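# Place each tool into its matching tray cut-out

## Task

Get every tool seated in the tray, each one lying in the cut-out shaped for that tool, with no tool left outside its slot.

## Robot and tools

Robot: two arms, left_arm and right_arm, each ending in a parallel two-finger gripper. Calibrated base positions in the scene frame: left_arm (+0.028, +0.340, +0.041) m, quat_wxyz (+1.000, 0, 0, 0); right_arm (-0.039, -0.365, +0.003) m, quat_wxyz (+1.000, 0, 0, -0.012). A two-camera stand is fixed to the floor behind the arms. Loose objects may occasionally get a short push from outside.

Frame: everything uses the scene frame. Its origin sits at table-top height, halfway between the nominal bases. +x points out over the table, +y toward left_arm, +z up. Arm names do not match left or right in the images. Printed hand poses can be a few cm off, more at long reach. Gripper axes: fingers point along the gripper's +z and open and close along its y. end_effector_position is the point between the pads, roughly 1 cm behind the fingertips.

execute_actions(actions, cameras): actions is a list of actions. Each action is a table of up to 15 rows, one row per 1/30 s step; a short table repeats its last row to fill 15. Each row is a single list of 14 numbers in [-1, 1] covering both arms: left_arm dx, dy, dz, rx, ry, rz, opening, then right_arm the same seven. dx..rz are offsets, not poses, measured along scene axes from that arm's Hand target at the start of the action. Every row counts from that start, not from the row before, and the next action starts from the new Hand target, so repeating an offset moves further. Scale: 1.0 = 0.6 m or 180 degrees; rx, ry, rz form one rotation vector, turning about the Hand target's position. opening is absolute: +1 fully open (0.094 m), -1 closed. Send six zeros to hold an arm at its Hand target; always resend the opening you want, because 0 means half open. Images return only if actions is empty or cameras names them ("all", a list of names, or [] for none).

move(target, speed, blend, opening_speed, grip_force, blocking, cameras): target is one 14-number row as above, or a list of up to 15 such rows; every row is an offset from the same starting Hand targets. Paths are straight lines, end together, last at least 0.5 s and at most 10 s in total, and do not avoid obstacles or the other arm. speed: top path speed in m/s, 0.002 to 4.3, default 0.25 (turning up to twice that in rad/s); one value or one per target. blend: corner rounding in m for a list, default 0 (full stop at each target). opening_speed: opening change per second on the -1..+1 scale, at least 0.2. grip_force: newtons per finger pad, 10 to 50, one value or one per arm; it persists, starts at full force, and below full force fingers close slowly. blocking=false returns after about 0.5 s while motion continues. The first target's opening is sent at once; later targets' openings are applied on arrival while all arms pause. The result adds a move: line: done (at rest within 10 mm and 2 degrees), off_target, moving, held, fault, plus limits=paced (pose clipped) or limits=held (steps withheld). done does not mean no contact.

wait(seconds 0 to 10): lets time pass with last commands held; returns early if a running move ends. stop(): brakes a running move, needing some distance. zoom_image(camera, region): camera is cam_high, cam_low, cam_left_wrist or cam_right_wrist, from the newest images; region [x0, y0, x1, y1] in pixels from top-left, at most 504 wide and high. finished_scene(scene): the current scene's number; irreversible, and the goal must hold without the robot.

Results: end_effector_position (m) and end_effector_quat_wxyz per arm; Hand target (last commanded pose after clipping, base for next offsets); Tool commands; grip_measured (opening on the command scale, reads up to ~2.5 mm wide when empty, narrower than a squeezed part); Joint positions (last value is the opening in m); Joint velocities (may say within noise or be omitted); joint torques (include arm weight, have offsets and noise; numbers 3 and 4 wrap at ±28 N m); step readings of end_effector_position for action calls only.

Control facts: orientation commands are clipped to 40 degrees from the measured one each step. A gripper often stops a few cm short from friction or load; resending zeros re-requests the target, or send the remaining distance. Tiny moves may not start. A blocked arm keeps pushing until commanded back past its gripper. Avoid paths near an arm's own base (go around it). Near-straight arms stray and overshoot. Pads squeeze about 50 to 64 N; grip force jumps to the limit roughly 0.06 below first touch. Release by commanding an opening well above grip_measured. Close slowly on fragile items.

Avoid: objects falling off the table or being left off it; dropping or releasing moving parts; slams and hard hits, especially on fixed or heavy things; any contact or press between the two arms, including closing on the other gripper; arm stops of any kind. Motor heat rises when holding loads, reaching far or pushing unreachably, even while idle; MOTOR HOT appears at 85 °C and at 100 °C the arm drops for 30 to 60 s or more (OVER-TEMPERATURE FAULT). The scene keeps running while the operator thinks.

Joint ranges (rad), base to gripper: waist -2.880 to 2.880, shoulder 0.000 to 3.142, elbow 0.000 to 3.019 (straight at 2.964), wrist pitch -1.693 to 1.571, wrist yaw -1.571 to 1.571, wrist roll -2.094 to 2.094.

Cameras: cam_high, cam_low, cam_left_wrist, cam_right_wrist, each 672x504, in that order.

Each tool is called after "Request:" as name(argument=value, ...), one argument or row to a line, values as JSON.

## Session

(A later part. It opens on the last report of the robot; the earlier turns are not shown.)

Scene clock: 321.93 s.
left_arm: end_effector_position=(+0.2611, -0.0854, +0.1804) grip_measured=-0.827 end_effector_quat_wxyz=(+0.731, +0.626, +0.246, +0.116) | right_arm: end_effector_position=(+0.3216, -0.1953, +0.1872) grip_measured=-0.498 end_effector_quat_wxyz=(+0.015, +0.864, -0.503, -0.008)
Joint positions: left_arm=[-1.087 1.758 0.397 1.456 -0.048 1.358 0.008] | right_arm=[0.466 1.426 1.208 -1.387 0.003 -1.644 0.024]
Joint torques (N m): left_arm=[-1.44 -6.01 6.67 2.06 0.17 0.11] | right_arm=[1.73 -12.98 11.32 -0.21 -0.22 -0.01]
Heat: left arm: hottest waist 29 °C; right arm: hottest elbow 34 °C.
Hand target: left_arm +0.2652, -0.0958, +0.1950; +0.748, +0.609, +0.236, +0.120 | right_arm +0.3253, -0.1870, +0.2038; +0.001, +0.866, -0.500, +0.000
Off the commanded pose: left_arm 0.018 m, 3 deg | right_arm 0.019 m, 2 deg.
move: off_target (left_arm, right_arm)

Request:
move(
  target=[0,0,0,0,0,0,-0.95, 0.010,0,0.01,0,0,0,-0.5],
  speed=0.06,
)

Scene clock: 323.87 s.
left_arm: end_effector_position=(+0.2607, -0.0857, +0.1804) grip_measured=-0.827 end_effector_quat_wxyz=(+0.731, +0.626, +0.245, +0.115) | right_arm: end_effector_position=(+0.3185, -0.1968, +0.1873) grip_measured=-0.498 end_effector_quat_wxyz=(+0.021, +0.864, -0.503, -0.012)
Joint positions: left_arm=[-1.087 1.758 0.397 1.456 -0.045 1.358 0.008] | right_arm=[0.466 1.426 1.208 -1.401 0.003 -1.644 0.024]
Joint torques (N m): left_arm=[-1.49 -5.95 6.67 2.04 0.05 0.11] | right_arm=[1.32 -12.16 13.65 -0.31 -0.21 -0.06]
Heat: left arm: hottest waist 29 °C; right arm: hottest elbow 35 °C.
Hand target: left_arm +0.2652, -0.0958, +0.1950; +0.748, +0.609, +0.235, +0.120 | right_arm +0.3313, -0.1870, +0.2098; +0.001, +0.866, -0.500, +0.000
Off the commanded pose: left_arm 0.018 m, 3 deg | right_arm 0.028 m, 3 deg.
move: off_target (left_arm, right_arm)

Request:
move(
  target=[0,0,0,0,0,0,-0.95, 0.012,0.004,0.0035,0,0,0,-0.4],
  speed=0.06,
  cameras=["cam_left_wrist","cam_right_wrist"],
)

Request:
zoom_image(
  camera="cam_left_wrist",
  region=[260, 150, 440, 320],
)

Scene clock: 327.97 s.
left_arm: end_effector_position=(+0.2607, -0.0857, +0.1804) grip_measured=-0.827 end_effector_quat_wxyz=(+0.731, +0.626, +0.245, +0.115) | right_arm: end_effector_position=(+0.3236, -0.1944, +0.1943) grip_measured=-0.402 end_effector_quat_wxyz=(+0.016, +0.864, -0.503, -0.009)
Joint positions: left_arm=[-1.087 1.758 0.397 1.456 -0.045 1.358 0.008] | right_arm=[0.466 1.43 1.231 -1.409 0.003 -1.644 0.028]
Joint torques (N m): left_arm=[-1.44 -6.07 6.67 2.03 0.05 0.11] | right_arm=[1.08 -10.87 13.98 -0.14 -0.2 -0.09]
Heat: left arm: hottest waist 29 °C; right arm: hottest elbow 35 °C.
Hand target: left_arm +0.2652, -0.0958, +0.1950; +0.748, +0.609, +0.235, +0.120 | right_arm +0.3384, -0.1846, +0.2118; +0.001, +0.866, -0.500, +0.000
Off the commanded pose: left_arm 0.018 m, 3 deg | right_arm 0.025 m, 2 deg.
move: off_target (left_arm, right_arm)
Images, in order (width x height): cam_left_wrist 672x504, cam_right_wrist 672x504.

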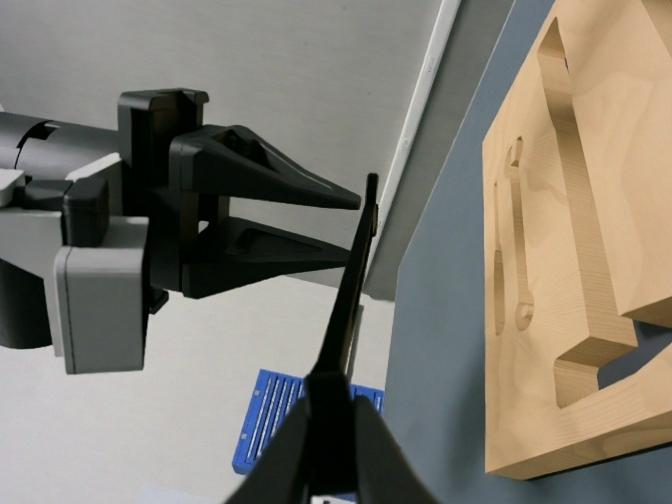

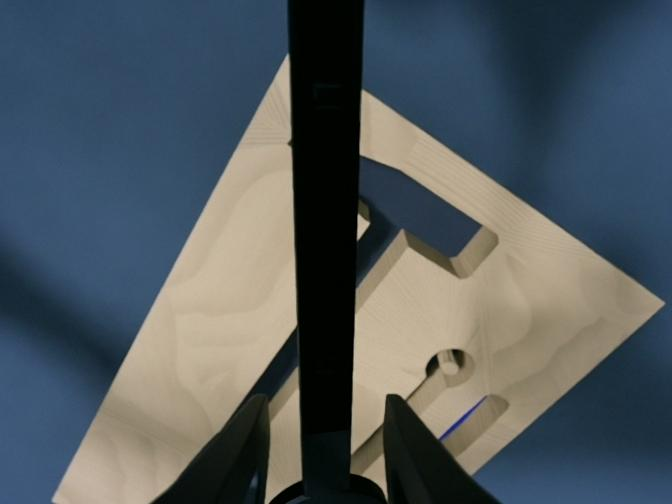

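Scaled by 2.800 from the camera's 672x504 image, which has a finer 960x720 frame.

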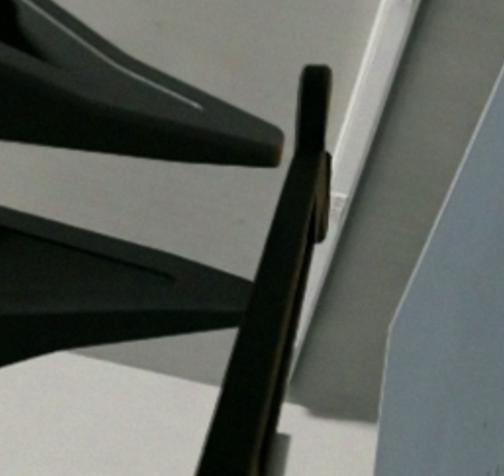

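Request:
move(
  target=[
    [0,0,0,0,0,0,-0.95, -0.01,-0.002,0.035,0,0,0,-0.3],
    [0,0,0,0,0,0,-0.95, -0.0268,-0.004,-0.0305,0,0,0,-0.3],
  ],
  speed=0.08,
  opening_speed=1.0,
  cameras=["cam_left_wrist","cam_right_wrist"],
)

Request:
zoom_image(
  camera="cam_left_wrist",
  region=[260, 150, 440, 320],
)

Scene clock: 334.50 s.
left_arm: end_effector_position=(+0.2607, -0.0857, +0.1804) grip_measured=-0.827 end_effector_quat_wxyz=(+0.731, +0.626, +0.245, +0.115) | right_arm: end_effector_position=(+0.3253, -0.1936, +0.1890) grip_measured=-0.302 end_effector_quat_wxyz=(+0.011, +0.864, -0.503, -0.006)
Joint positions: left_arm=[-1.087 1.758 0.397 1.456 -0.045 1.358 0.008] | right_arm=[0.466 1.429 1.217 -1.383 0.003 -1.644 0.033]
Joint torques (N m): left_arm=[-1.55 -5.95 6.67 2.03 0.05 0.1] | right_arm=[1.96 -13.39 8.02 0.72 -0.22 0.03]
Heat: left arm: hottest waist 29 °C; right arm: hottest elbow 36 °C.
Hand target: left_arm +0.2652, -0.0958, +0.1950; +0.748, +0.609, +0.235, +0.120 | right_arm +0.3223, -0.1870, +0.1935; +0.001, +0.866, -0.500, +0.000
Off the commanded pose: left_arm 0.018 m, 3 deg | right_arm 0.008 m, 1 deg.
move: off_target (left_arm)
Images, in order (width x height): cam_left_wrist 672x504, cam_right_wrist 672x504.

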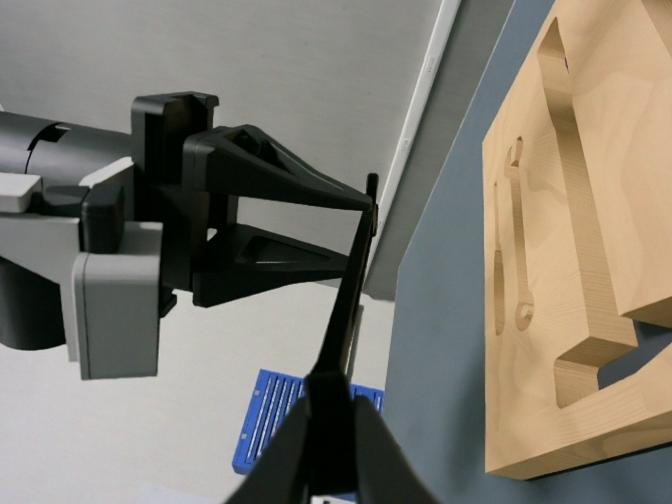

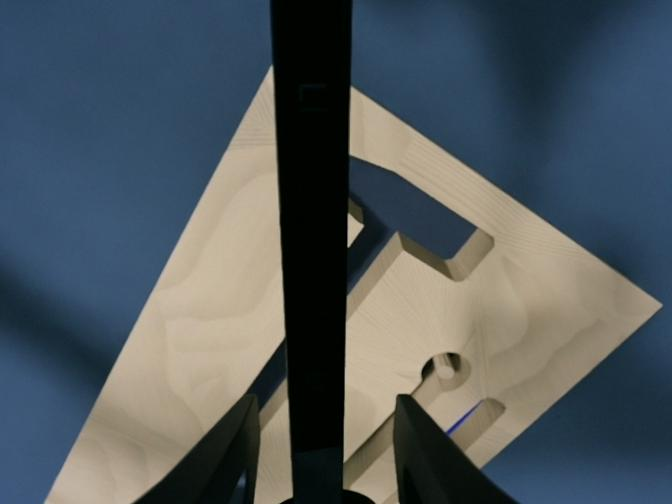

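Scaled by 2.800 from the camera's 672x504 image, which has a finer 960x720 frame.

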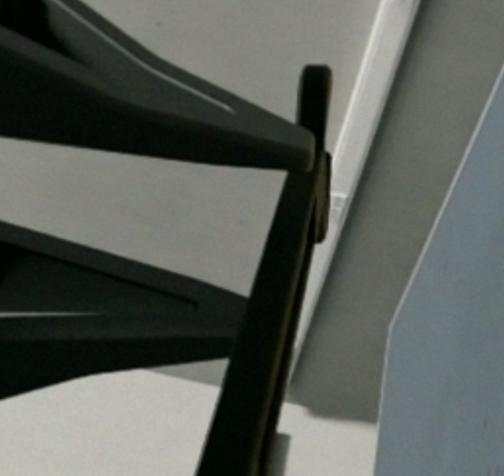

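Request:
move(
  target=[0,0,0,0,0,0,-0.95, -0.01,-0.003,0,0,0,0,-0.5],
  speed=0.06,
  opening_speed=1.0,
  cameras=["cam_right_wrist"],
)

Scene clock: 338.43 s.
left_arm: end_effector_position=(+0.2607, -0.0857, +0.1804) grip_measured=-0.827 end_effector_quat_wxyz=(+0.731, +0.626, +0.245, +0.115) | right_arm: end_effector_position=(+0.3200, -0.1954, +0.1881) grip_measured=-0.498 end_effector_quat_wxyz=(+0.012, +0.864, -0.503, -0.006)
Joint positions: left_arm=[-1.087 1.758 0.397 1.456 -0.045 1.358 0.008] | right_arm=[0.468 1.417 1.201 -1.382 0.003 -1.642 0.024]
Joint torques (N m): left_arm=[-1.44 -5.95 6.65 2.04 0.05 0.1] | right_arm=[2.14 -13.68 7.87 0.68 -0.21 0.05]
Heat: left arm: hottest waist 29 °C; right arm: hottest elbow 35 °C.
Hand target: left_arm +0.2652, -0.0958, +0.1950; +0.748, +0.609, +0.235, +0.120 | right_arm +0.3163, -0.1888, +0.1935; +0.001, +0.866, -0.500, +0.000
Off the commanded pose: left_arm 0.018 m, 3 deg | right_arm 0.009 m, 2 deg.
move: off_target (left_arm)
Images, in order (width x height): cam_right_wrist 672x504.

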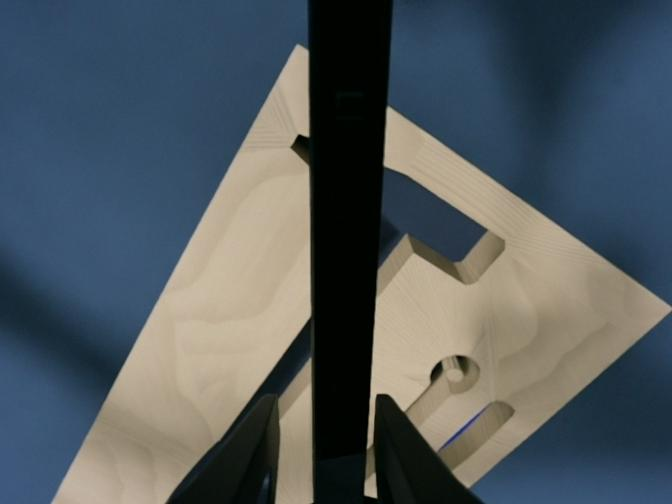

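Request:
move(
  target=[0,0,0,0,0,0,-0.95, 0.01,0.003,0.0,0,0,0,-0.5],
  speed=0.06,
  cameras=["cam_right_wrist"],
)

Scene clock: 342.53 s.
left_arm: end_effector_position=(+0.2607, -0.0857, +0.1804) grip_measured=-0.827 end_effector_quat_wxyz=(+0.731, +0.626, +0.245, +0.115) | right_arm: end_effector_position=(+0.3200, -0.1954, +0.1881) grip_measured=-0.498 end_effector_quat_wxyz=(+0.012, +0.864, -0.503, -0.006)
Joint positions: left_arm=[-1.087 1.758 0.397 1.456 -0.045 1.358 0.008] | right_arm=[0.468 1.417 1.201 -1.382 0.003 -1.642 0.024]
Joint torques (N m): left_arm=[-1.49 -6.01 6.67 2.03 0.05 0.11] | right_arm=[1.9 -12.04 9.36 0.69 -0.22 0]
Heat: left arm: hottest waist 29 °C; right arm: hottest elbow 35 °C.
Hand target: left_arm +0.2652, -0.0958, +0.1950; +0.748, +0.609, +0.235, +0.120 | right_arm +0.3223, -0.1870, +0.1935; +0.001, +0.866, -0.500, +0.000
Off the commanded pose: left_arm 0.018 m, 3 deg | right_arm 0.010 m, 2 deg.
move: off_target (left_arm)
Images, in order (width x height): cam_right_wrist 672x504.

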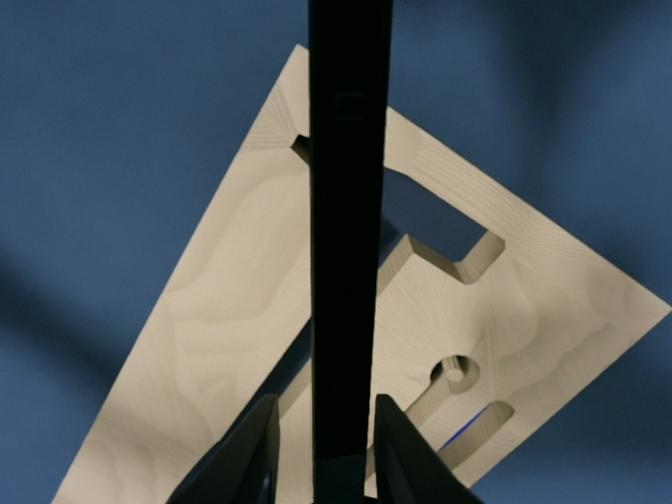

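Request:
move(
  target=[0,0,0,0,0,0,-0.95, 0.0067,0.001,0.0,0,0,0,-0.5],
  speed=0.06,
)

Scene clock: 346.33 s.
left_arm: end_effector_position=(+0.2607, -0.0857, +0.1804) grip_measured=-0.827 end_effector_quat_wxyz=(+0.731, +0.626, +0.245, +0.115) | right_arm: end_effector_position=(+0.3200, -0.1954, +0.1881) grip_measured=-0.498 end_effector_quat_wxyz=(+0.012, +0.864, -0.503, -0.006)
Joint positions: left_arm=[-1.087 1.758 0.397 1.456 -0.045 1.358 0.008] | right_arm=[0.468 1.417 1.201 -1.382 0.003 -1.642 0.024]
Joint torques (N m): left_arm=[-1.49 -6.07 6.67 2.03 0.05 0.11] | right_arm=[1.79 -11.16 10.35 0.69 -0.22 -0.02]
Heat: left arm: hottest waist 29 °C; right arm: hottest elbow 35 °C.
Hand target: left_arm +0.2652, -0.0958, +0.1950; +0.748, +0.609, +0.235, +0.120 | right_arm +0.3263, -0.1864, +0.1935; +0.001, +0.866, -0.500, +0.000
Off the commanded pose: left_arm 0.018 m, 3 deg | right_arm 0.012 m, 2 deg.
move: off_target (left_arm, right_arm)

Request:
move(
  target=[0,0,0,0,0,0,-0.95, 0.0067,0.001,0.0,0,0,0,-0.5],
  speed=0.06,
  cameras=["cam_right_wrist"],
)

Scene clock: 349.57 s.
left_arm: end_effector_position=(+0.2607, -0.0857, +0.1804) grip_measured=-0.827 end_effector_quat_wxyz=(+0.731, +0.626, +0.245, +0.115) | right_arm: end_effector_position=(+0.3202, -0.1953, +0.1872) grip_measured=-0.498 end_effector_quat_wxyz=(+0.013, +0.864, -0.503, -0.007)
Joint positions: left_arm=[-1.087 1.758 0.397 1.456 -0.045 1.358 0.008] | right_arm=[0.468 1.419 1.201 -1.382 0.003 -1.642 0.024]
Joint torques (N m): left_arm=[-1.49 -5.89 6.67 2.03 0.05 0.11] | right_arm=[1.44 -10.81 11.21 0.66 -0.21 -0.06]
Heat: left arm: hottest waist 29 °C; right arm: hottest elbow 35 °C.
Hand target: left_arm +0.2652, -0.0958, +0.1950; +0.748, +0.609, +0.235, +0.120 | right_arm +0.3304, -0.1858, +0.1935; +0.001, +0.866, -0.500, +0.000
Off the commanded pose: left_arm 0.018 m, 3 deg | right_arm 0.015 m, 2 deg.
move: off_target (left_arm, right_arm)
Images, in order (width x height): cam_right_wrist 672x504.

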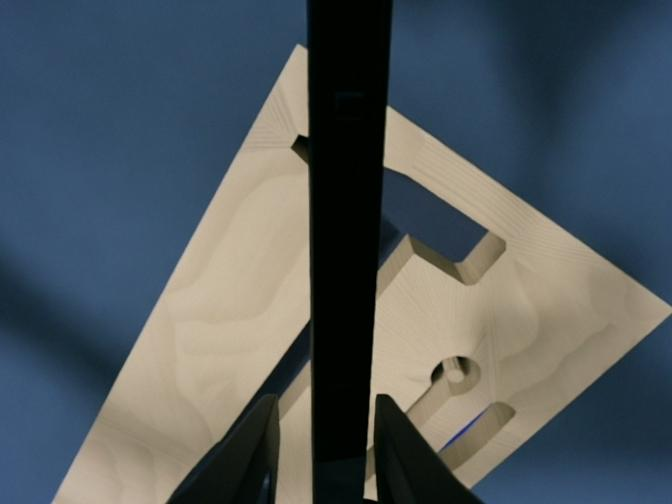

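Request:
move(
  target=[0,0,0,0,0,0,-0.95, 0.003,0.0005,0.003,0,0,0,-0.72],
  speed=0.06,
  opening_speed=0.2,
  cameras=["cam_right_wrist","cam_left_wrist"],
)

Scene clock: 352.80 s.
left_arm: end_effector_position=(+0.2603, -0.0859, +0.1802) grip_measured=-0.827 end_effector_quat_wxyz=(+0.731, +0.627, +0.244, +0.115) | right_arm: end_effector_position=(+0.3203, -0.1953, +0.1858) grip_measured=-0.710 end_effector_quat_wxyz=(+0.015, +0.864, -0.503, -0.008)
Joint positions: left_arm=[-1.087 1.758 0.397 1.456 -0.042 1.359 0.008] | right_arm=[0.468 1.423 1.201 -1.382 0.003 -1.642 0.014]
Joint torques (N m): left_arm=[-1.44 -6.01 6.67 2.04 -0.08 0.1] | right_arm=[1.44 -10.81 11.93 0.46 -0.21 -0.05]
Heat: left arm: hottest waist 29 °C; right arm: hottest elbow 35 °C.
Hand target: left_arm +0.2653, -0.0958, +0.1949; +0.748, +0.609, +0.236, +0.120 | right_arm +0.3322, -0.1855, +0.1953; +0.001, +0.866, -0.500, +0.000
Off the commanded pose: left_arm 0.018 m, 3 deg | right_arm 0.018 m, 2 deg.
move: off_target (left_arm, right_arm)
Images, in order (width x height): cam_left_wrist 672x504, cam_right_wrist 672x504.

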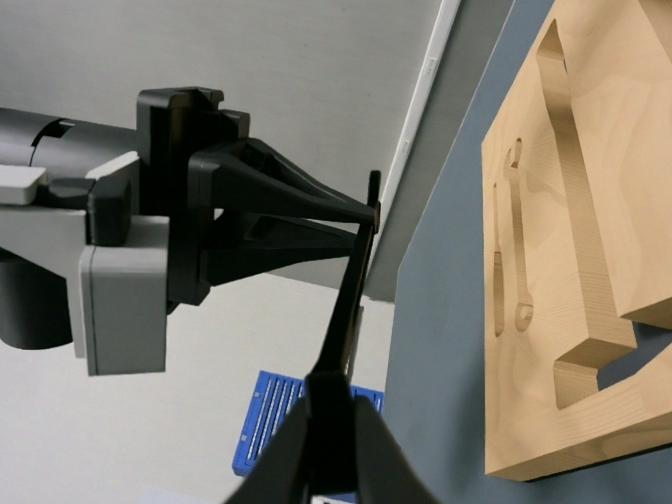

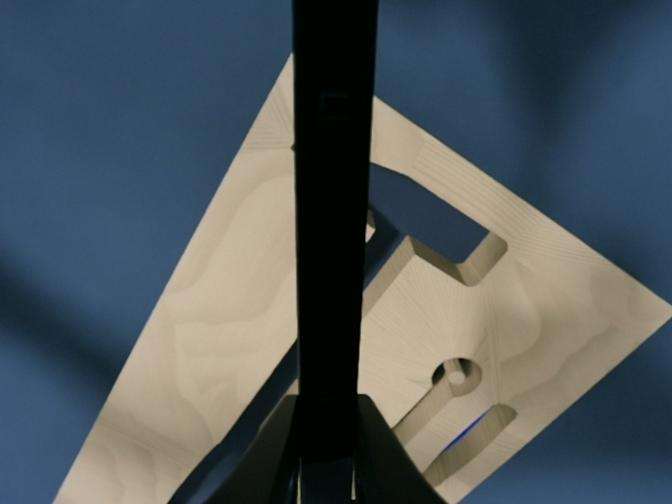

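Request:
move(
  target=[0,0,0,0,0,0,-0.95, 0.0,0.0,0.008,0,0,0,-0.6],
  speed=0.06,
)

Scene clock: 355.30 s.
left_arm: end_effector_position=(+0.2603, -0.0859, +0.1802) grip_measured=-0.827 end_effector_quat_wxyz=(+0.731, +0.627, +0.244, +0.115) | right_arm: end_effector_position=(+0.3203, -0.1953, +0.1858) grip_measured=-0.602 end_effector_quat_wxyz=(+0.015, +0.864, -0.503, -0.008)
Joint positions: left_arm=[-1.087 1.758 0.397 1.456 -0.042 1.359 0.008] | right_arm=[0.468 1.423 1.201 -1.382 0.003 -1.642 0.019]
Joint torques (N m): left_arm=[-1.44 -5.95 6.65 2.06 -0.07 0.09] | right_arm=[1.32 -11.16 12.79 0.02 -0.2 -0.08]
Heat: left arm: hottest waist 29 °C; right arm: hottest elbow 35 °C.
Hand target: left_arm +0.2652, -0.0958, +0.1950; +0.748, +0.609, +0.236, +0.120 | right_arm +0.3322, -0.1855, +0.2001; +0.001, +0.866, -0.500, +0.000
Off the commanded pose: left_arm 0.018 m, 3 deg | right_arm 0.021 m, 2 deg.
move: off_target (left_arm, right_arm)

Request:
move(
  target=[0,0,0,0,0,0,-0.95, 0.002,0.0,0.008,0,0,0,-0.6],
  speed=0.06,
)

Scene clock: 356.83 s.
left_arm: end_effector_position=(+0.2603, -0.0859, +0.1802) grip_measured=-0.827 end_effector_quat_wxyz=(+0.731, +0.627, +0.244, +0.115) | right_arm: end_effector_position=(+0.3191, -0.1959, +0.1858) grip_measured=-0.602 end_effector_quat_wxyz=(+0.017, +0.864, -0.503, -0.010)
Joint positions: left_arm=[-1.087 1.758 0.397 1.456 -0.042 1.359 0.008] | right_arm=[0.468 1.423 1.201 -1.388 0.003 -1.642 0.019]
Joint torques (N m): left_arm=[-1.44 -5.95 6.67 2.04 -0.07 0.09] | right_arm=[1.26 -10.99 13.89 -0.24 -0.19 -0.08]
Heat: left arm: hottest waist 29 °C; right arm: hottest elbow 35 °C.
Hand target: left_arm +0.2652, -0.0958, +0.1950; +0.748, +0.609, +0.236, +0.120 | right_arm +0.3334, -0.1855, +0.2049; +0.001, +0.866, -0.500, +0.000
Off the commanded pose: left_arm 0.018 m, 3 deg | right_arm 0.026 m, 2 deg.
move: off_target (left_arm, right_arm)

Request:
move(
  target=[0,0,0,0,0,0,-0.95, 0.003,0.0,0.007,0,0,0,-0.6],
  speed=0.06,
  cameras=["cam_left_wrist","cam_right_wrist"],
)

Request:
zoom_image(
  camera="cam_left_wrist",
  region=[260, 150, 440, 320],
)

Scene clock: 359.20 s.
left_arm: end_effector_position=(+0.2603, -0.0859, +0.1807) grip_measured=-0.827 end_effector_quat_wxyz=(+0.731, +0.626, +0.244, +0.115) | right_arm: end_effector_position=(+0.3202, -0.1953, +0.1909) grip_measured=-0.602 end_effector_quat_wxyz=(+0.017, +0.864, -0.503, -0.010)
Joint positions: left_arm=[-1.087 1.758 0.397 1.458 -0.042 1.359 0.008] | right_arm=[0.468 1.423 1.215 -1.401 0.003 -1.642 0.019]
Joint torques (N m): left_arm=[-1.49 -6.07 6.65 1.98 -0.07 0.09] | right_arm=[1.26 -10.93 13.94 -0.17 -0.2 -0.09]
Heat: left arm: hottest waist 29 °C; right arm: hottest elbow 35 °C.
Hand target: left_arm +0.2652, -0.0958, +0.1950; +0.748, +0.609, +0.236, +0.120 | right_arm +0.3352, -0.1855, +0.2090; +0.001, +0.866, -0.500, +0.000
Off the commanded pose: left_arm 0.018 m, 3 deg | right_arm 0.026 m, 2 deg.
move: off_target (left_arm, right_arm)
Images, in order (width x height): cam_left_wrist 672x504, cam_right_wrist 672x504.

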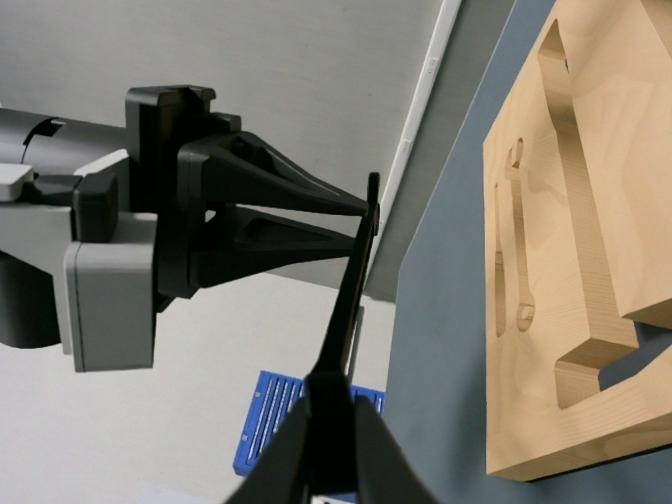

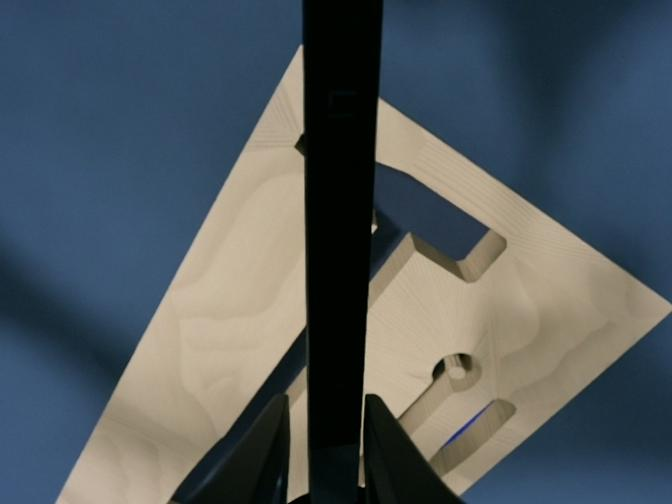

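Scaled by 2.800 from the camera's 672x504 image, which has a finer 960x720 frame.

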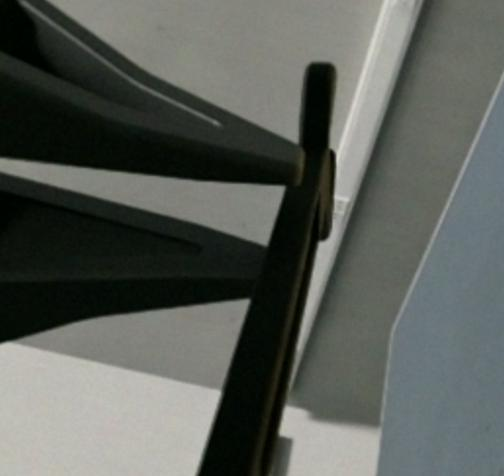

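Request:
move(
  target=[0,0,0,0,0,0,-0.95, 0,0,0,0,0,0,-0.95],
  speed=0.06,
  opening_speed=0.25,
  cameras=["cam_left_wrist","cam_right_wrist"],
)

Request:
zoom_image(
  camera="cam_left_wrist",
  region=[260, 150, 440, 320],
)

Scene clock: 364.13 s.
left_arm: end_effector_position=(+0.2607, -0.0858, +0.1803) grip_measured=-0.827 end_effector_quat_wxyz=(+0.731, +0.626, +0.245, +0.116) | right_arm: end_effector_position=(+0.3200, -0.1954, +0.1912) grip_measured=-0.947 end_effector_quat_wxyz=(+0.017, +0.864, -0.503, -0.010)
Joint positions: left_arm=[-1.087 1.759 0.397 1.458 -0.045 1.36 0.008] | right_arm=[0.468 1.423 1.216 -1.403 0.003 -1.642 0.002]
Joint torques (N m): left_arm=[-1.49 -6.07 6.6 1.99 0.04 0.08] | right_arm=[1.44 -10.99 13.89 -0.12 -0.2 -0.1]
Heat: left arm: hottest waist 29 °C; right arm: hottest elbow 36 °C.
Hand target: left_arm +0.2651, -0.0958, +0.1949; +0.748, +0.609, +0.235, +0.120 | right_arm +0.3353, -0.1855, +0.2091; +0.001, +0.866, -0.500, +0.000
Off the commanded pose: left_arm 0.018 m, 3 deg | right_arm 0.025 m, 2 deg.
move: off_target (left_arm, right_arm)
Images, in order (width x height): cam_left_wrist 672x504, cam_right_wrist 672x504.

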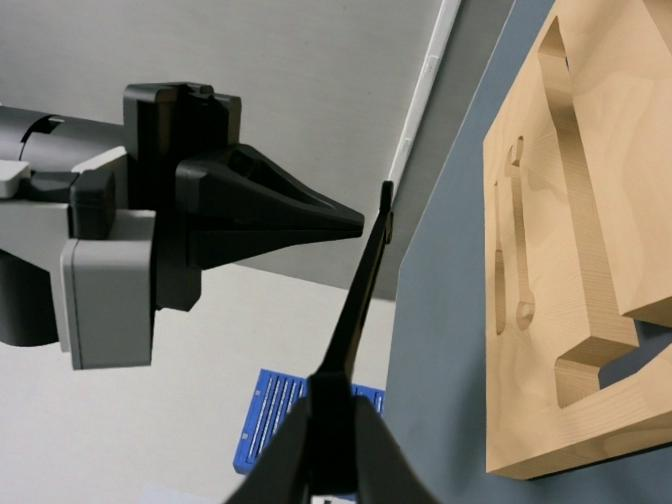

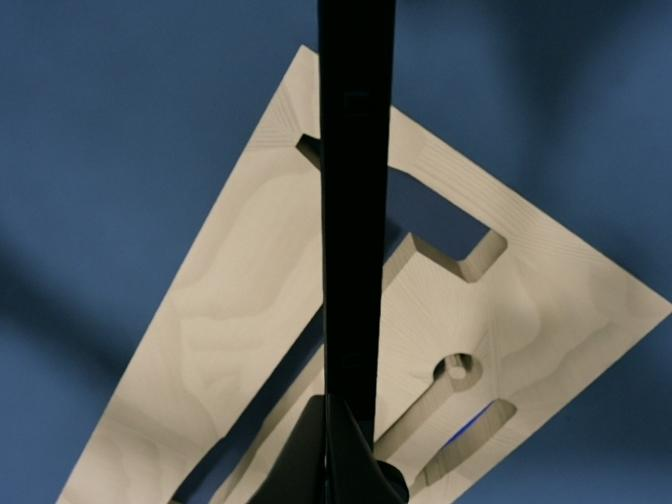

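Scaled by 2.800 from the camera's 672x504 image, which has a finer 960x720 frame.

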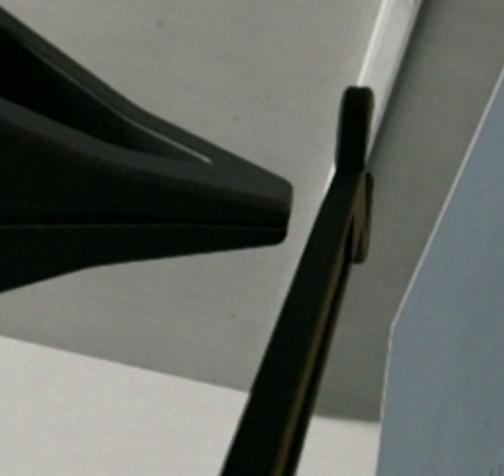

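Request:
move(
  target=[
    [0,0,0,-0.0144,-0.0084,0,-0.95, 0,0,0.0433,0,0,0,-0.95],
    [0,0,0,-0.0144,-0.0084,0,-0.95, 0,0,0.0433,0,0,0,-0.2],
  ],
  speed=0.1,
  cameras=["cam_left_wrist","cam_right_wrist", "cam_low"],
)

Scene clock: 373.37 s.
left_arm: end_effector_position=(+0.2612, -0.0868, +0.1811) grip_measured=-0.827 end_effector_quat_wxyz=(+0.744, +0.613, +0.240, +0.117) | right_arm: end_effector_position=(+0.3216, -0.1946, +0.2133) grip_measured=-0.203 end_effector_quat_wxyz=(+0.021, +0.864, -0.503, -0.012)
Joint positions: left_arm=[-1.087 1.803 0.405 1.532 -0.045 1.36 0.008] | right_arm=[0.468 1.423 1.274 -1.47 0.003 -1.642 0.037]
Joint torques (N m): left_arm=[-1.38 -6.24 6.15 2.03 0.05 0.1] | right_arm=[1.38 -11.75 14.06 -0.21 -0.19 -0.09]
Heat: left arm: hottest waist 29 °C; right arm: hottest elbow 36 °C.
Hand target: left_arm +0.2652, -0.0959, +0.1948; +0.764, +0.591, +0.228, +0.123 | right_arm +0.3352, -0.1855, +0.2350; +0.001, +0.866, -0.500, +0.000
Off the commanded pose: left_arm 0.017 m, 4 deg | right_arm 0.027 m, 3 deg.
joint sent to its limit (left arm) — joint 4 (wrist pitch), upper limit. The joint targets still meet the commanded pose.
move: off_target (left_arm, right_arm); target 2's new opening was sent with right_arm's hand 0.027 m and 3 deg from that target
Images, in order (width x height): cam_low 672x504, cam_left_wrist 672x504, cam_right_wrist 672x504.

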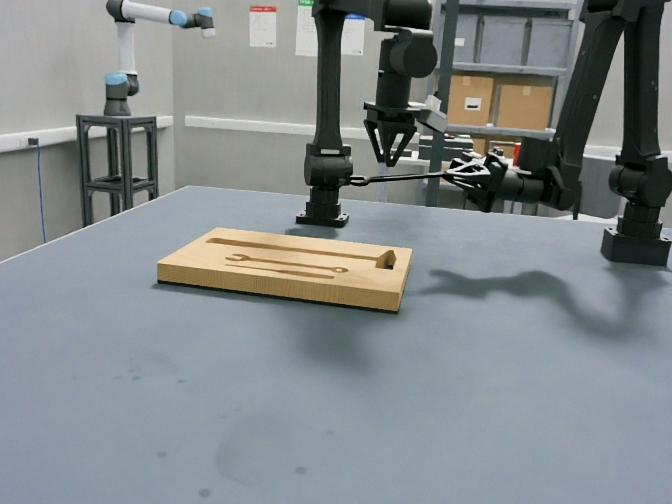

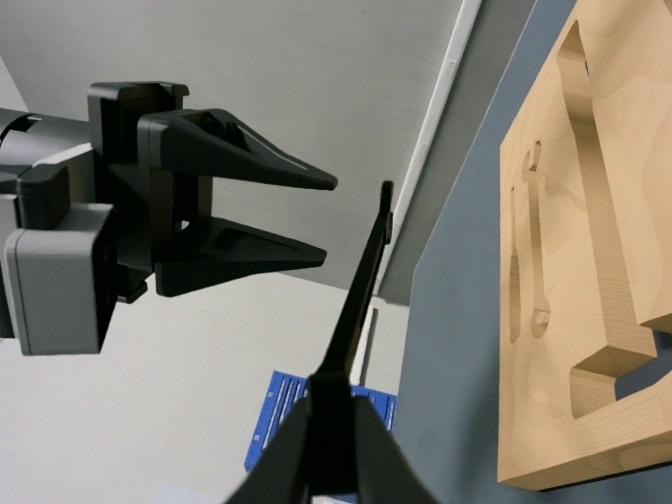

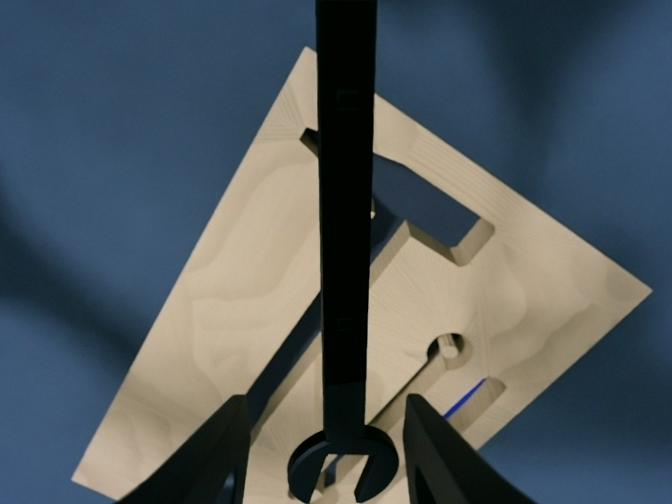

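Request:
move(
  target=[0,0,0,0,0,0,-0.95, -0.0262,-0.0042,-0.0717,0,0,0,-0.25],
  speed=0.08,
  cameras=["cam_left_wrist","cam_right_wrist"],
)

Request:
zoom_image(
  camera="cam_left_wrist",
  region=[260, 150, 440, 320],
)

Scene clock: 385.10 s.
left_arm: end_effector_position=(+0.2612, -0.0868, +0.1811) grip_measured=-0.827 end_effector_quat_wxyz=(+0.744, +0.613, +0.240, +0.117) | right_arm: end_effector_position=(+0.3226, -0.1942, +0.1876) grip_measured=-0.248 end_effector_quat_wxyz=(+0.011, +0.864, -0.503, -0.006)
Joint positions: left_arm=[-1.087 1.803 0.405 1.532 -0.045 1.36 0.008] | right_arm=[0.468 1.423 1.206 -1.379 0.003 -1.642 0.035]
Joint torques (N m): left_arm=[-1.49 -6.24 6.16 2.03 0.05 0.1] | right_arm=[1.96 -13.22 7.98 0.73 -0.21 0.04]
Heat: left arm: hottest waist 29 °C; right arm: hottest elbow 36 °C.
Hand target: left_arm +0.2652, -0.0959, +0.1948; +0.764, +0.591, +0.228, +0.123 | right_arm +0.3196, -0.1880, +0.1921; +0.001, +0.866, -0.500, +0.000
Off the commanded pose: left_arm 0.017 m, 4 deg | right_arm 0.008 m, 1 deg.
joint sent to its limit (left arm) — joint 4 (wrist pitch), upper limit. The joint targets still meet the commanded pose.
move: off_target (left_arm)
Images, in order (width x height): cam_left_wrist 672x504, cam_right_wrist 672x504.

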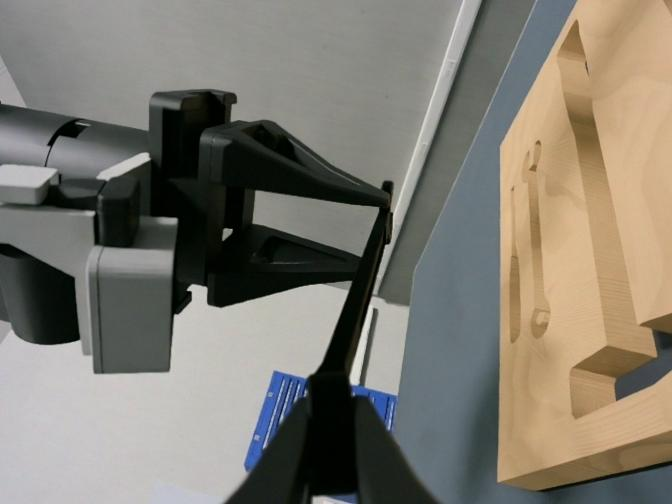

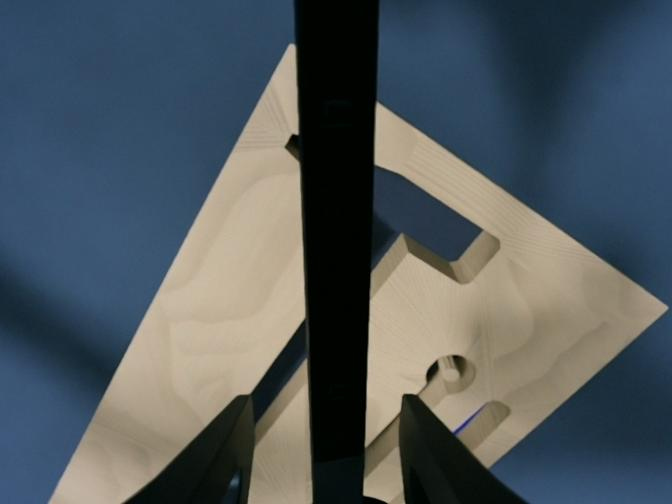

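Scaled by 2.800 from the camera's 672x504 image, which has a finer 960x720 frame.

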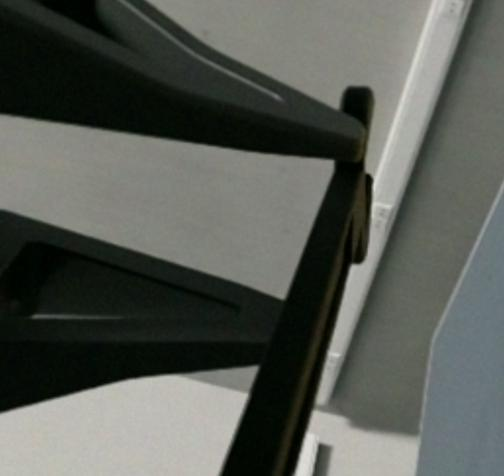

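Request:
move(
  target=[0,0,0,0,0,0,-0.95, 0,0,0,0,0,0,-0.95],
  speed=0.06,
  opening_speed=0.25,
  cameras=["cam_left_wrist","cam_right_wrist"],
)

Request:
zoom_image(
  camera="cam_left_wrist",
  region=[260, 150, 440, 320],
)

Scene clock: 391.60 s.
left_arm: end_effector_position=(+0.2611, -0.0868, +0.1811) grip_measured=-0.827 end_effector_quat_wxyz=(+0.744, +0.613, +0.239, +0.117) | right_arm: end_effector_position=(+0.3233, -0.1939, +0.1875) grip_measured=-0.742 end_effector_quat_wxyz=(+0.010, +0.864, -0.503, -0.005)
Joint positions: left_arm=[-1.087 1.803 0.405 1.532 -0.044 1.361 0.008] | right_arm=[0.468 1.423 1.206 -1.376 0.003 -1.642 0.012]
Joint torques (N m): left_arm=[-1.44 -6.3 6.16 2.02 0.01 0.09] | right_arm=[2.02 -13.33 7.92 0.54 -0.22 0.02]
Heat: left arm: hottest waist 29 °C; right arm: hottest elbow 36 °C.
Hand target: left_arm +0.2652, -0.0959, +0.1948; +0.764, +0.591, +0.228, +0.123 | right_arm +0.3196, -0.1880, +0.1921; +0.001, +0.866, -0.500, +0.000
Off the commanded pose: left_arm 0.017 m, 4 deg | right_arm 0.008 m, 1 deg.
joint sent to its limit (left arm) — joint 4 (wrist pitch), upper limit. The joint targets still meet the commanded pose.
move: off_target (left_arm)
Images, in order (width x height): cam_left_wrist 672x504, cam_right_wrist 672x504.

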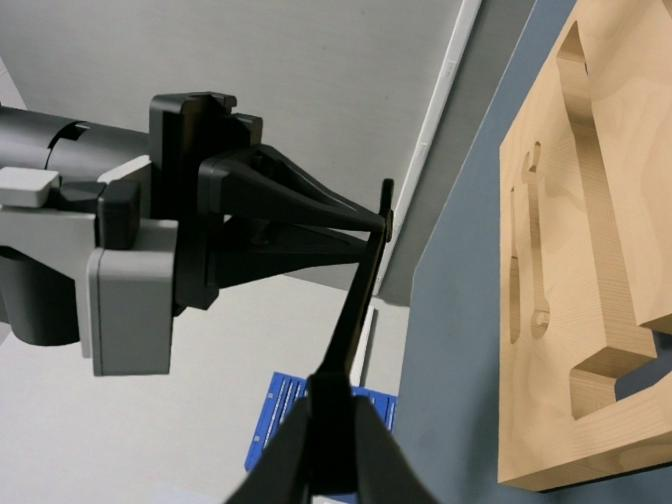

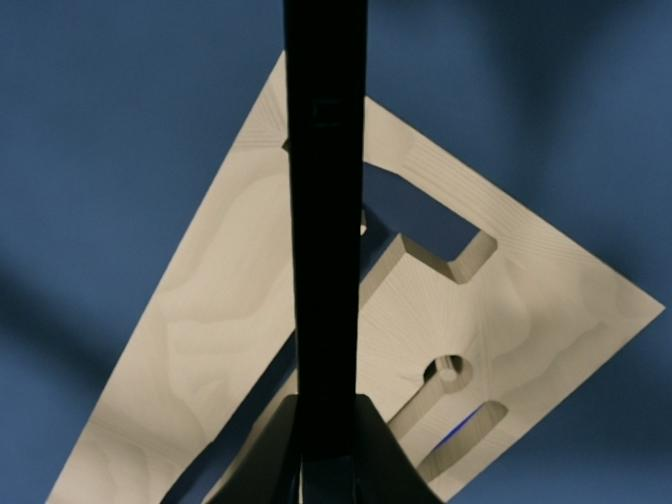

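Scaled by 2.800 from the camera's 672x504 image, which has a finer 960x720 frame.

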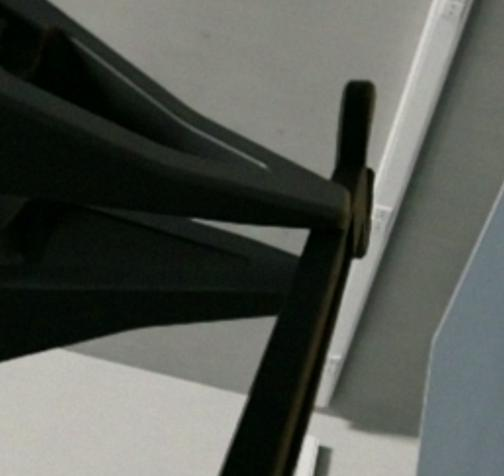

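Request:
move(
  target=[
    [0,0,0,0,0,0,-0.3, 0,0,0,0,0,0,-0.95],
    [-0.1,0.17,-0.01,0,0,0,-0.3, 0,0,0,0,0,0,-0.95],
  ],
  speed=0.12,
  opening_speed=0.5,
  cameras=["all"],
)

Scene clock: 400.87 s.
left_arm: end_effector_position=(+0.2092, +0.0057, +0.1842) grip_measured=-0.302 end_effector_quat_wxyz=(+0.720, +0.636, +0.250, +0.116) | right_arm: end_effector_position=(+0.3233, -0.1939, +0.1875) grip_measured=-0.743 end_effector_quat_wxyz=(+0.010, +0.864, -0.503, -0.005)
Joint positions: left_arm=[-1.106 1.591 0.114 1.542 -0.07 1.361 0.033] | right_arm=[0.468 1.423 1.206 -1.376 0.003 -1.642 0.012]
Joint torques (N m): left_arm=[-2.2 -3.78 2.43 1.73 -0.07 0.07] | right_arm=[1.96 -13.39 7.97 0.62 -0.2 0.03]
Heat: left arm: hottest waist 29 °C; right arm: hottest elbow 34 °C.
Hand target: left_arm +0.2052, +0.0062, +0.1889; +0.764, +0.590, +0.228, +0.123 | right_arm +0.3196, -0.1880, +0.1921; +0.001, +0.866, -0.500, +0.000
Off the commanded pose: left_arm 0.006 m, 8 deg | right_arm 0.008 m, 1 deg.
joint sent to its limit (left arm) — joint 4 (wrist pitch), upper limit. The joint targets are off in orientation, not in position.
move: off_target (left_arm)

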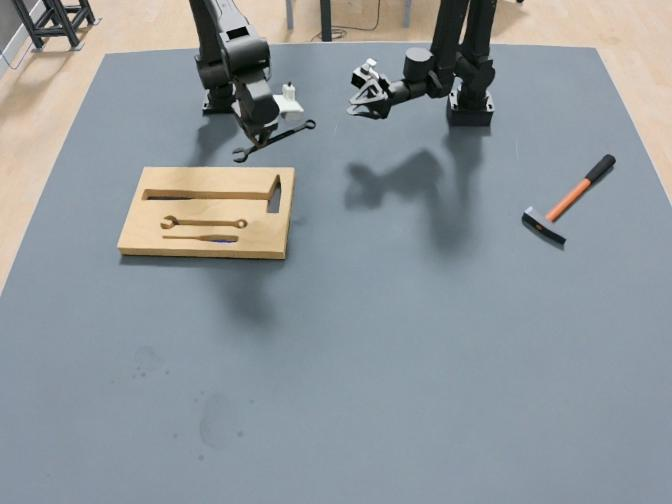

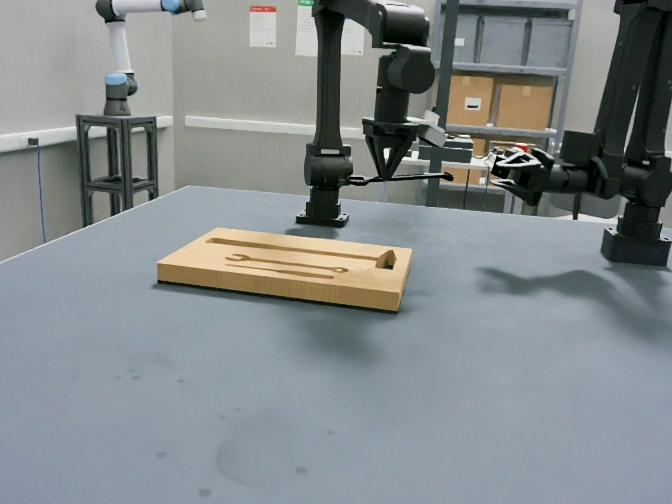

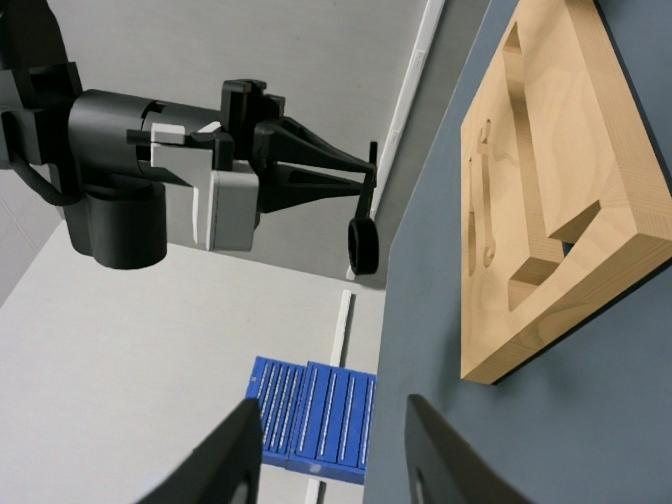

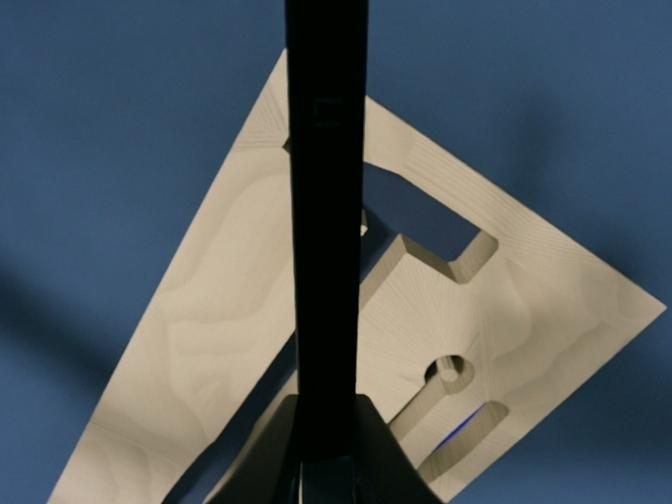

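Request:
zoom_image(
  camera="cam_left_wrist",
  region=[230, 120, 430, 290],
)

Request:
zoom_image(
  camera="cam_high",
  region=[200, 70, 360, 190],
)

Scaled by 2.520 from the camera's 672x504 image, which has a finer 960x720 frame.

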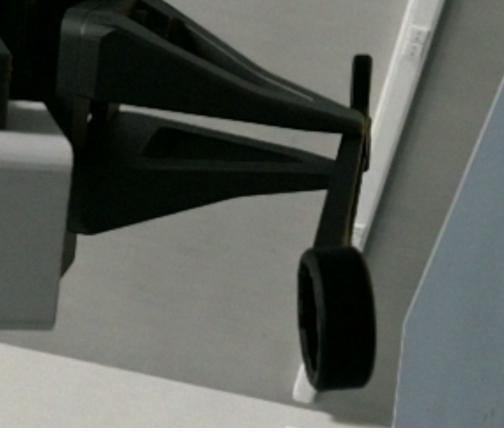

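Scaled by 3.150 from the camera's 672x504 image, which has a finer 960x720 frame.

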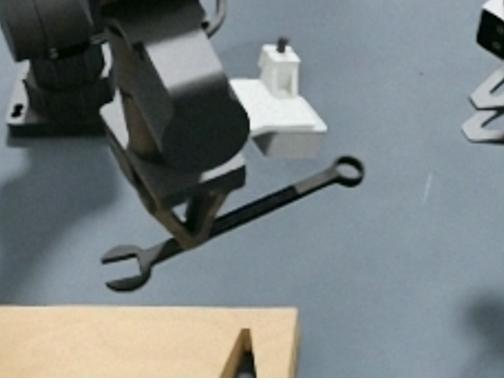

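Request:
move(
  target=[
    [0,0,0,-0.2468,0.4228,-0.0999,-0.3, 0.15,-0.24,-0.02,0,0,-0.14,-0.95],
    [0,0,0,-0.4936,0.8455,-0.1998,-0.3, 0.1957,-0.3117,-0.0368,0,0,-0.1839,-0.95],
    [-0.0087,0.123,0.052,-0.3668,0.672,0.6257,-0.3, 0.194,-0.31,-0.1535,0,0,-0.1839,-0.95],
  ],
  speed=0.32,
  blend=0.015,
  cameras=["all"],
)

Scene clock: 437.83 s.
left_arm: end_effector_position=(+0.1875, +0.0927, +0.2024) grip_measured=-0.302 end_effector_quat_wxyz=(-0.006, -0.334, +0.942, +0.018) | right_arm: end_effector_position=(+0.4340, -0.3677, +0.1033) grip_measured=-0.743 end_effector_quat_wxyz=(+0.003, +0.696, -0.718, -0.001)
Joint positions: left_arm=[-0.996 1.164 0.911 -1.356 0.003 -1.678 0.033] | right_arm=[0.021 1.663 1.252 -1.165 0.003 -1.543 0.012]
Joint torques (N m): left_arm=[-0.44 -3.14 14.39 -0.44 -0.13 0.16] | right_arm=[-0.21 -14.8 7.76 0.73 -0.18 0.04]
Heat: left arm: hottest waist 29 °C; right arm: hottest elbow 33 °C.
Hand target: left_arm +0.1999, +0.0800, +0.2200; +0.000, -0.334, +0.943, +0.000 | right_arm +0.4358, -0.3741, +0.1000; +0.001, +0.688, -0.726, +0.000
Off the commanded pose: left_arm 0.025 m, 2 deg | right_arm 0.007 m, 1 deg.
move: off_target (left_arm)

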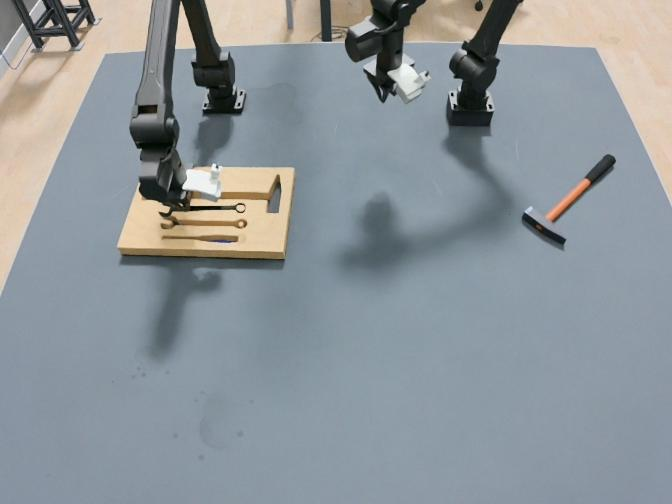

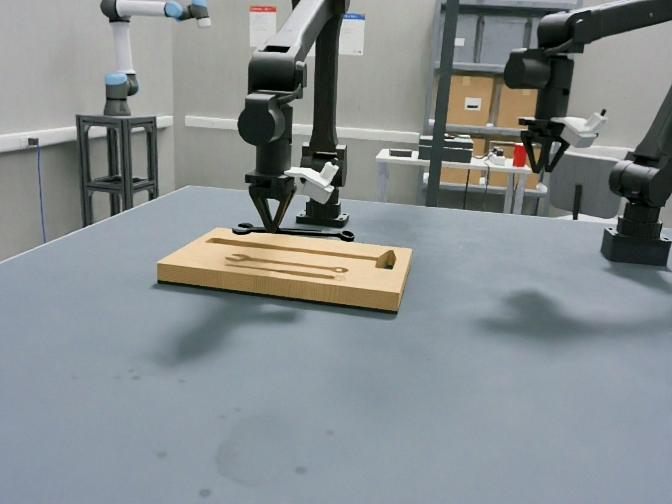

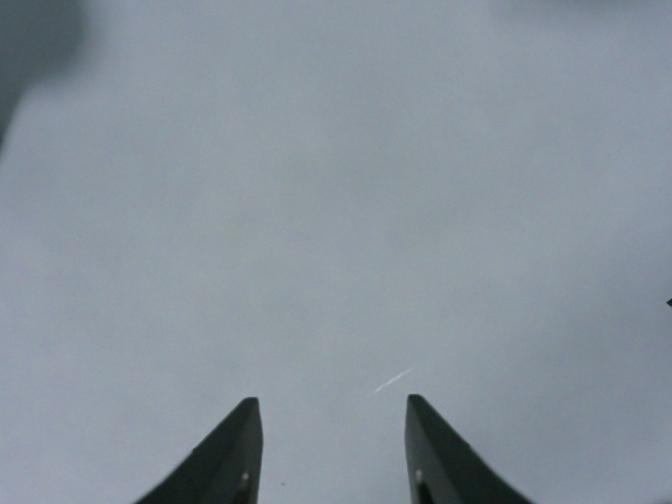

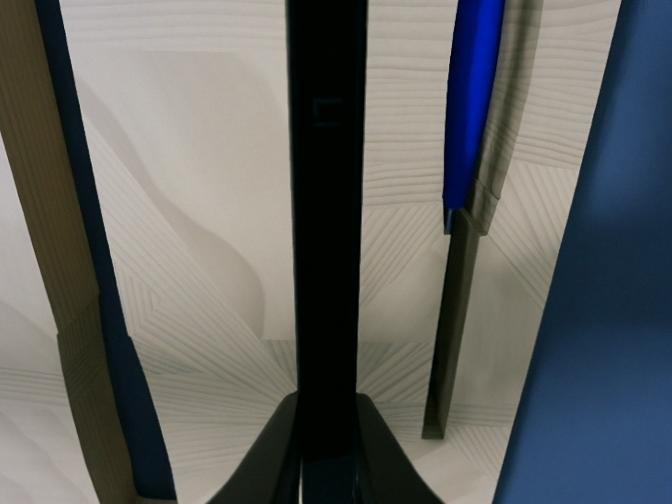

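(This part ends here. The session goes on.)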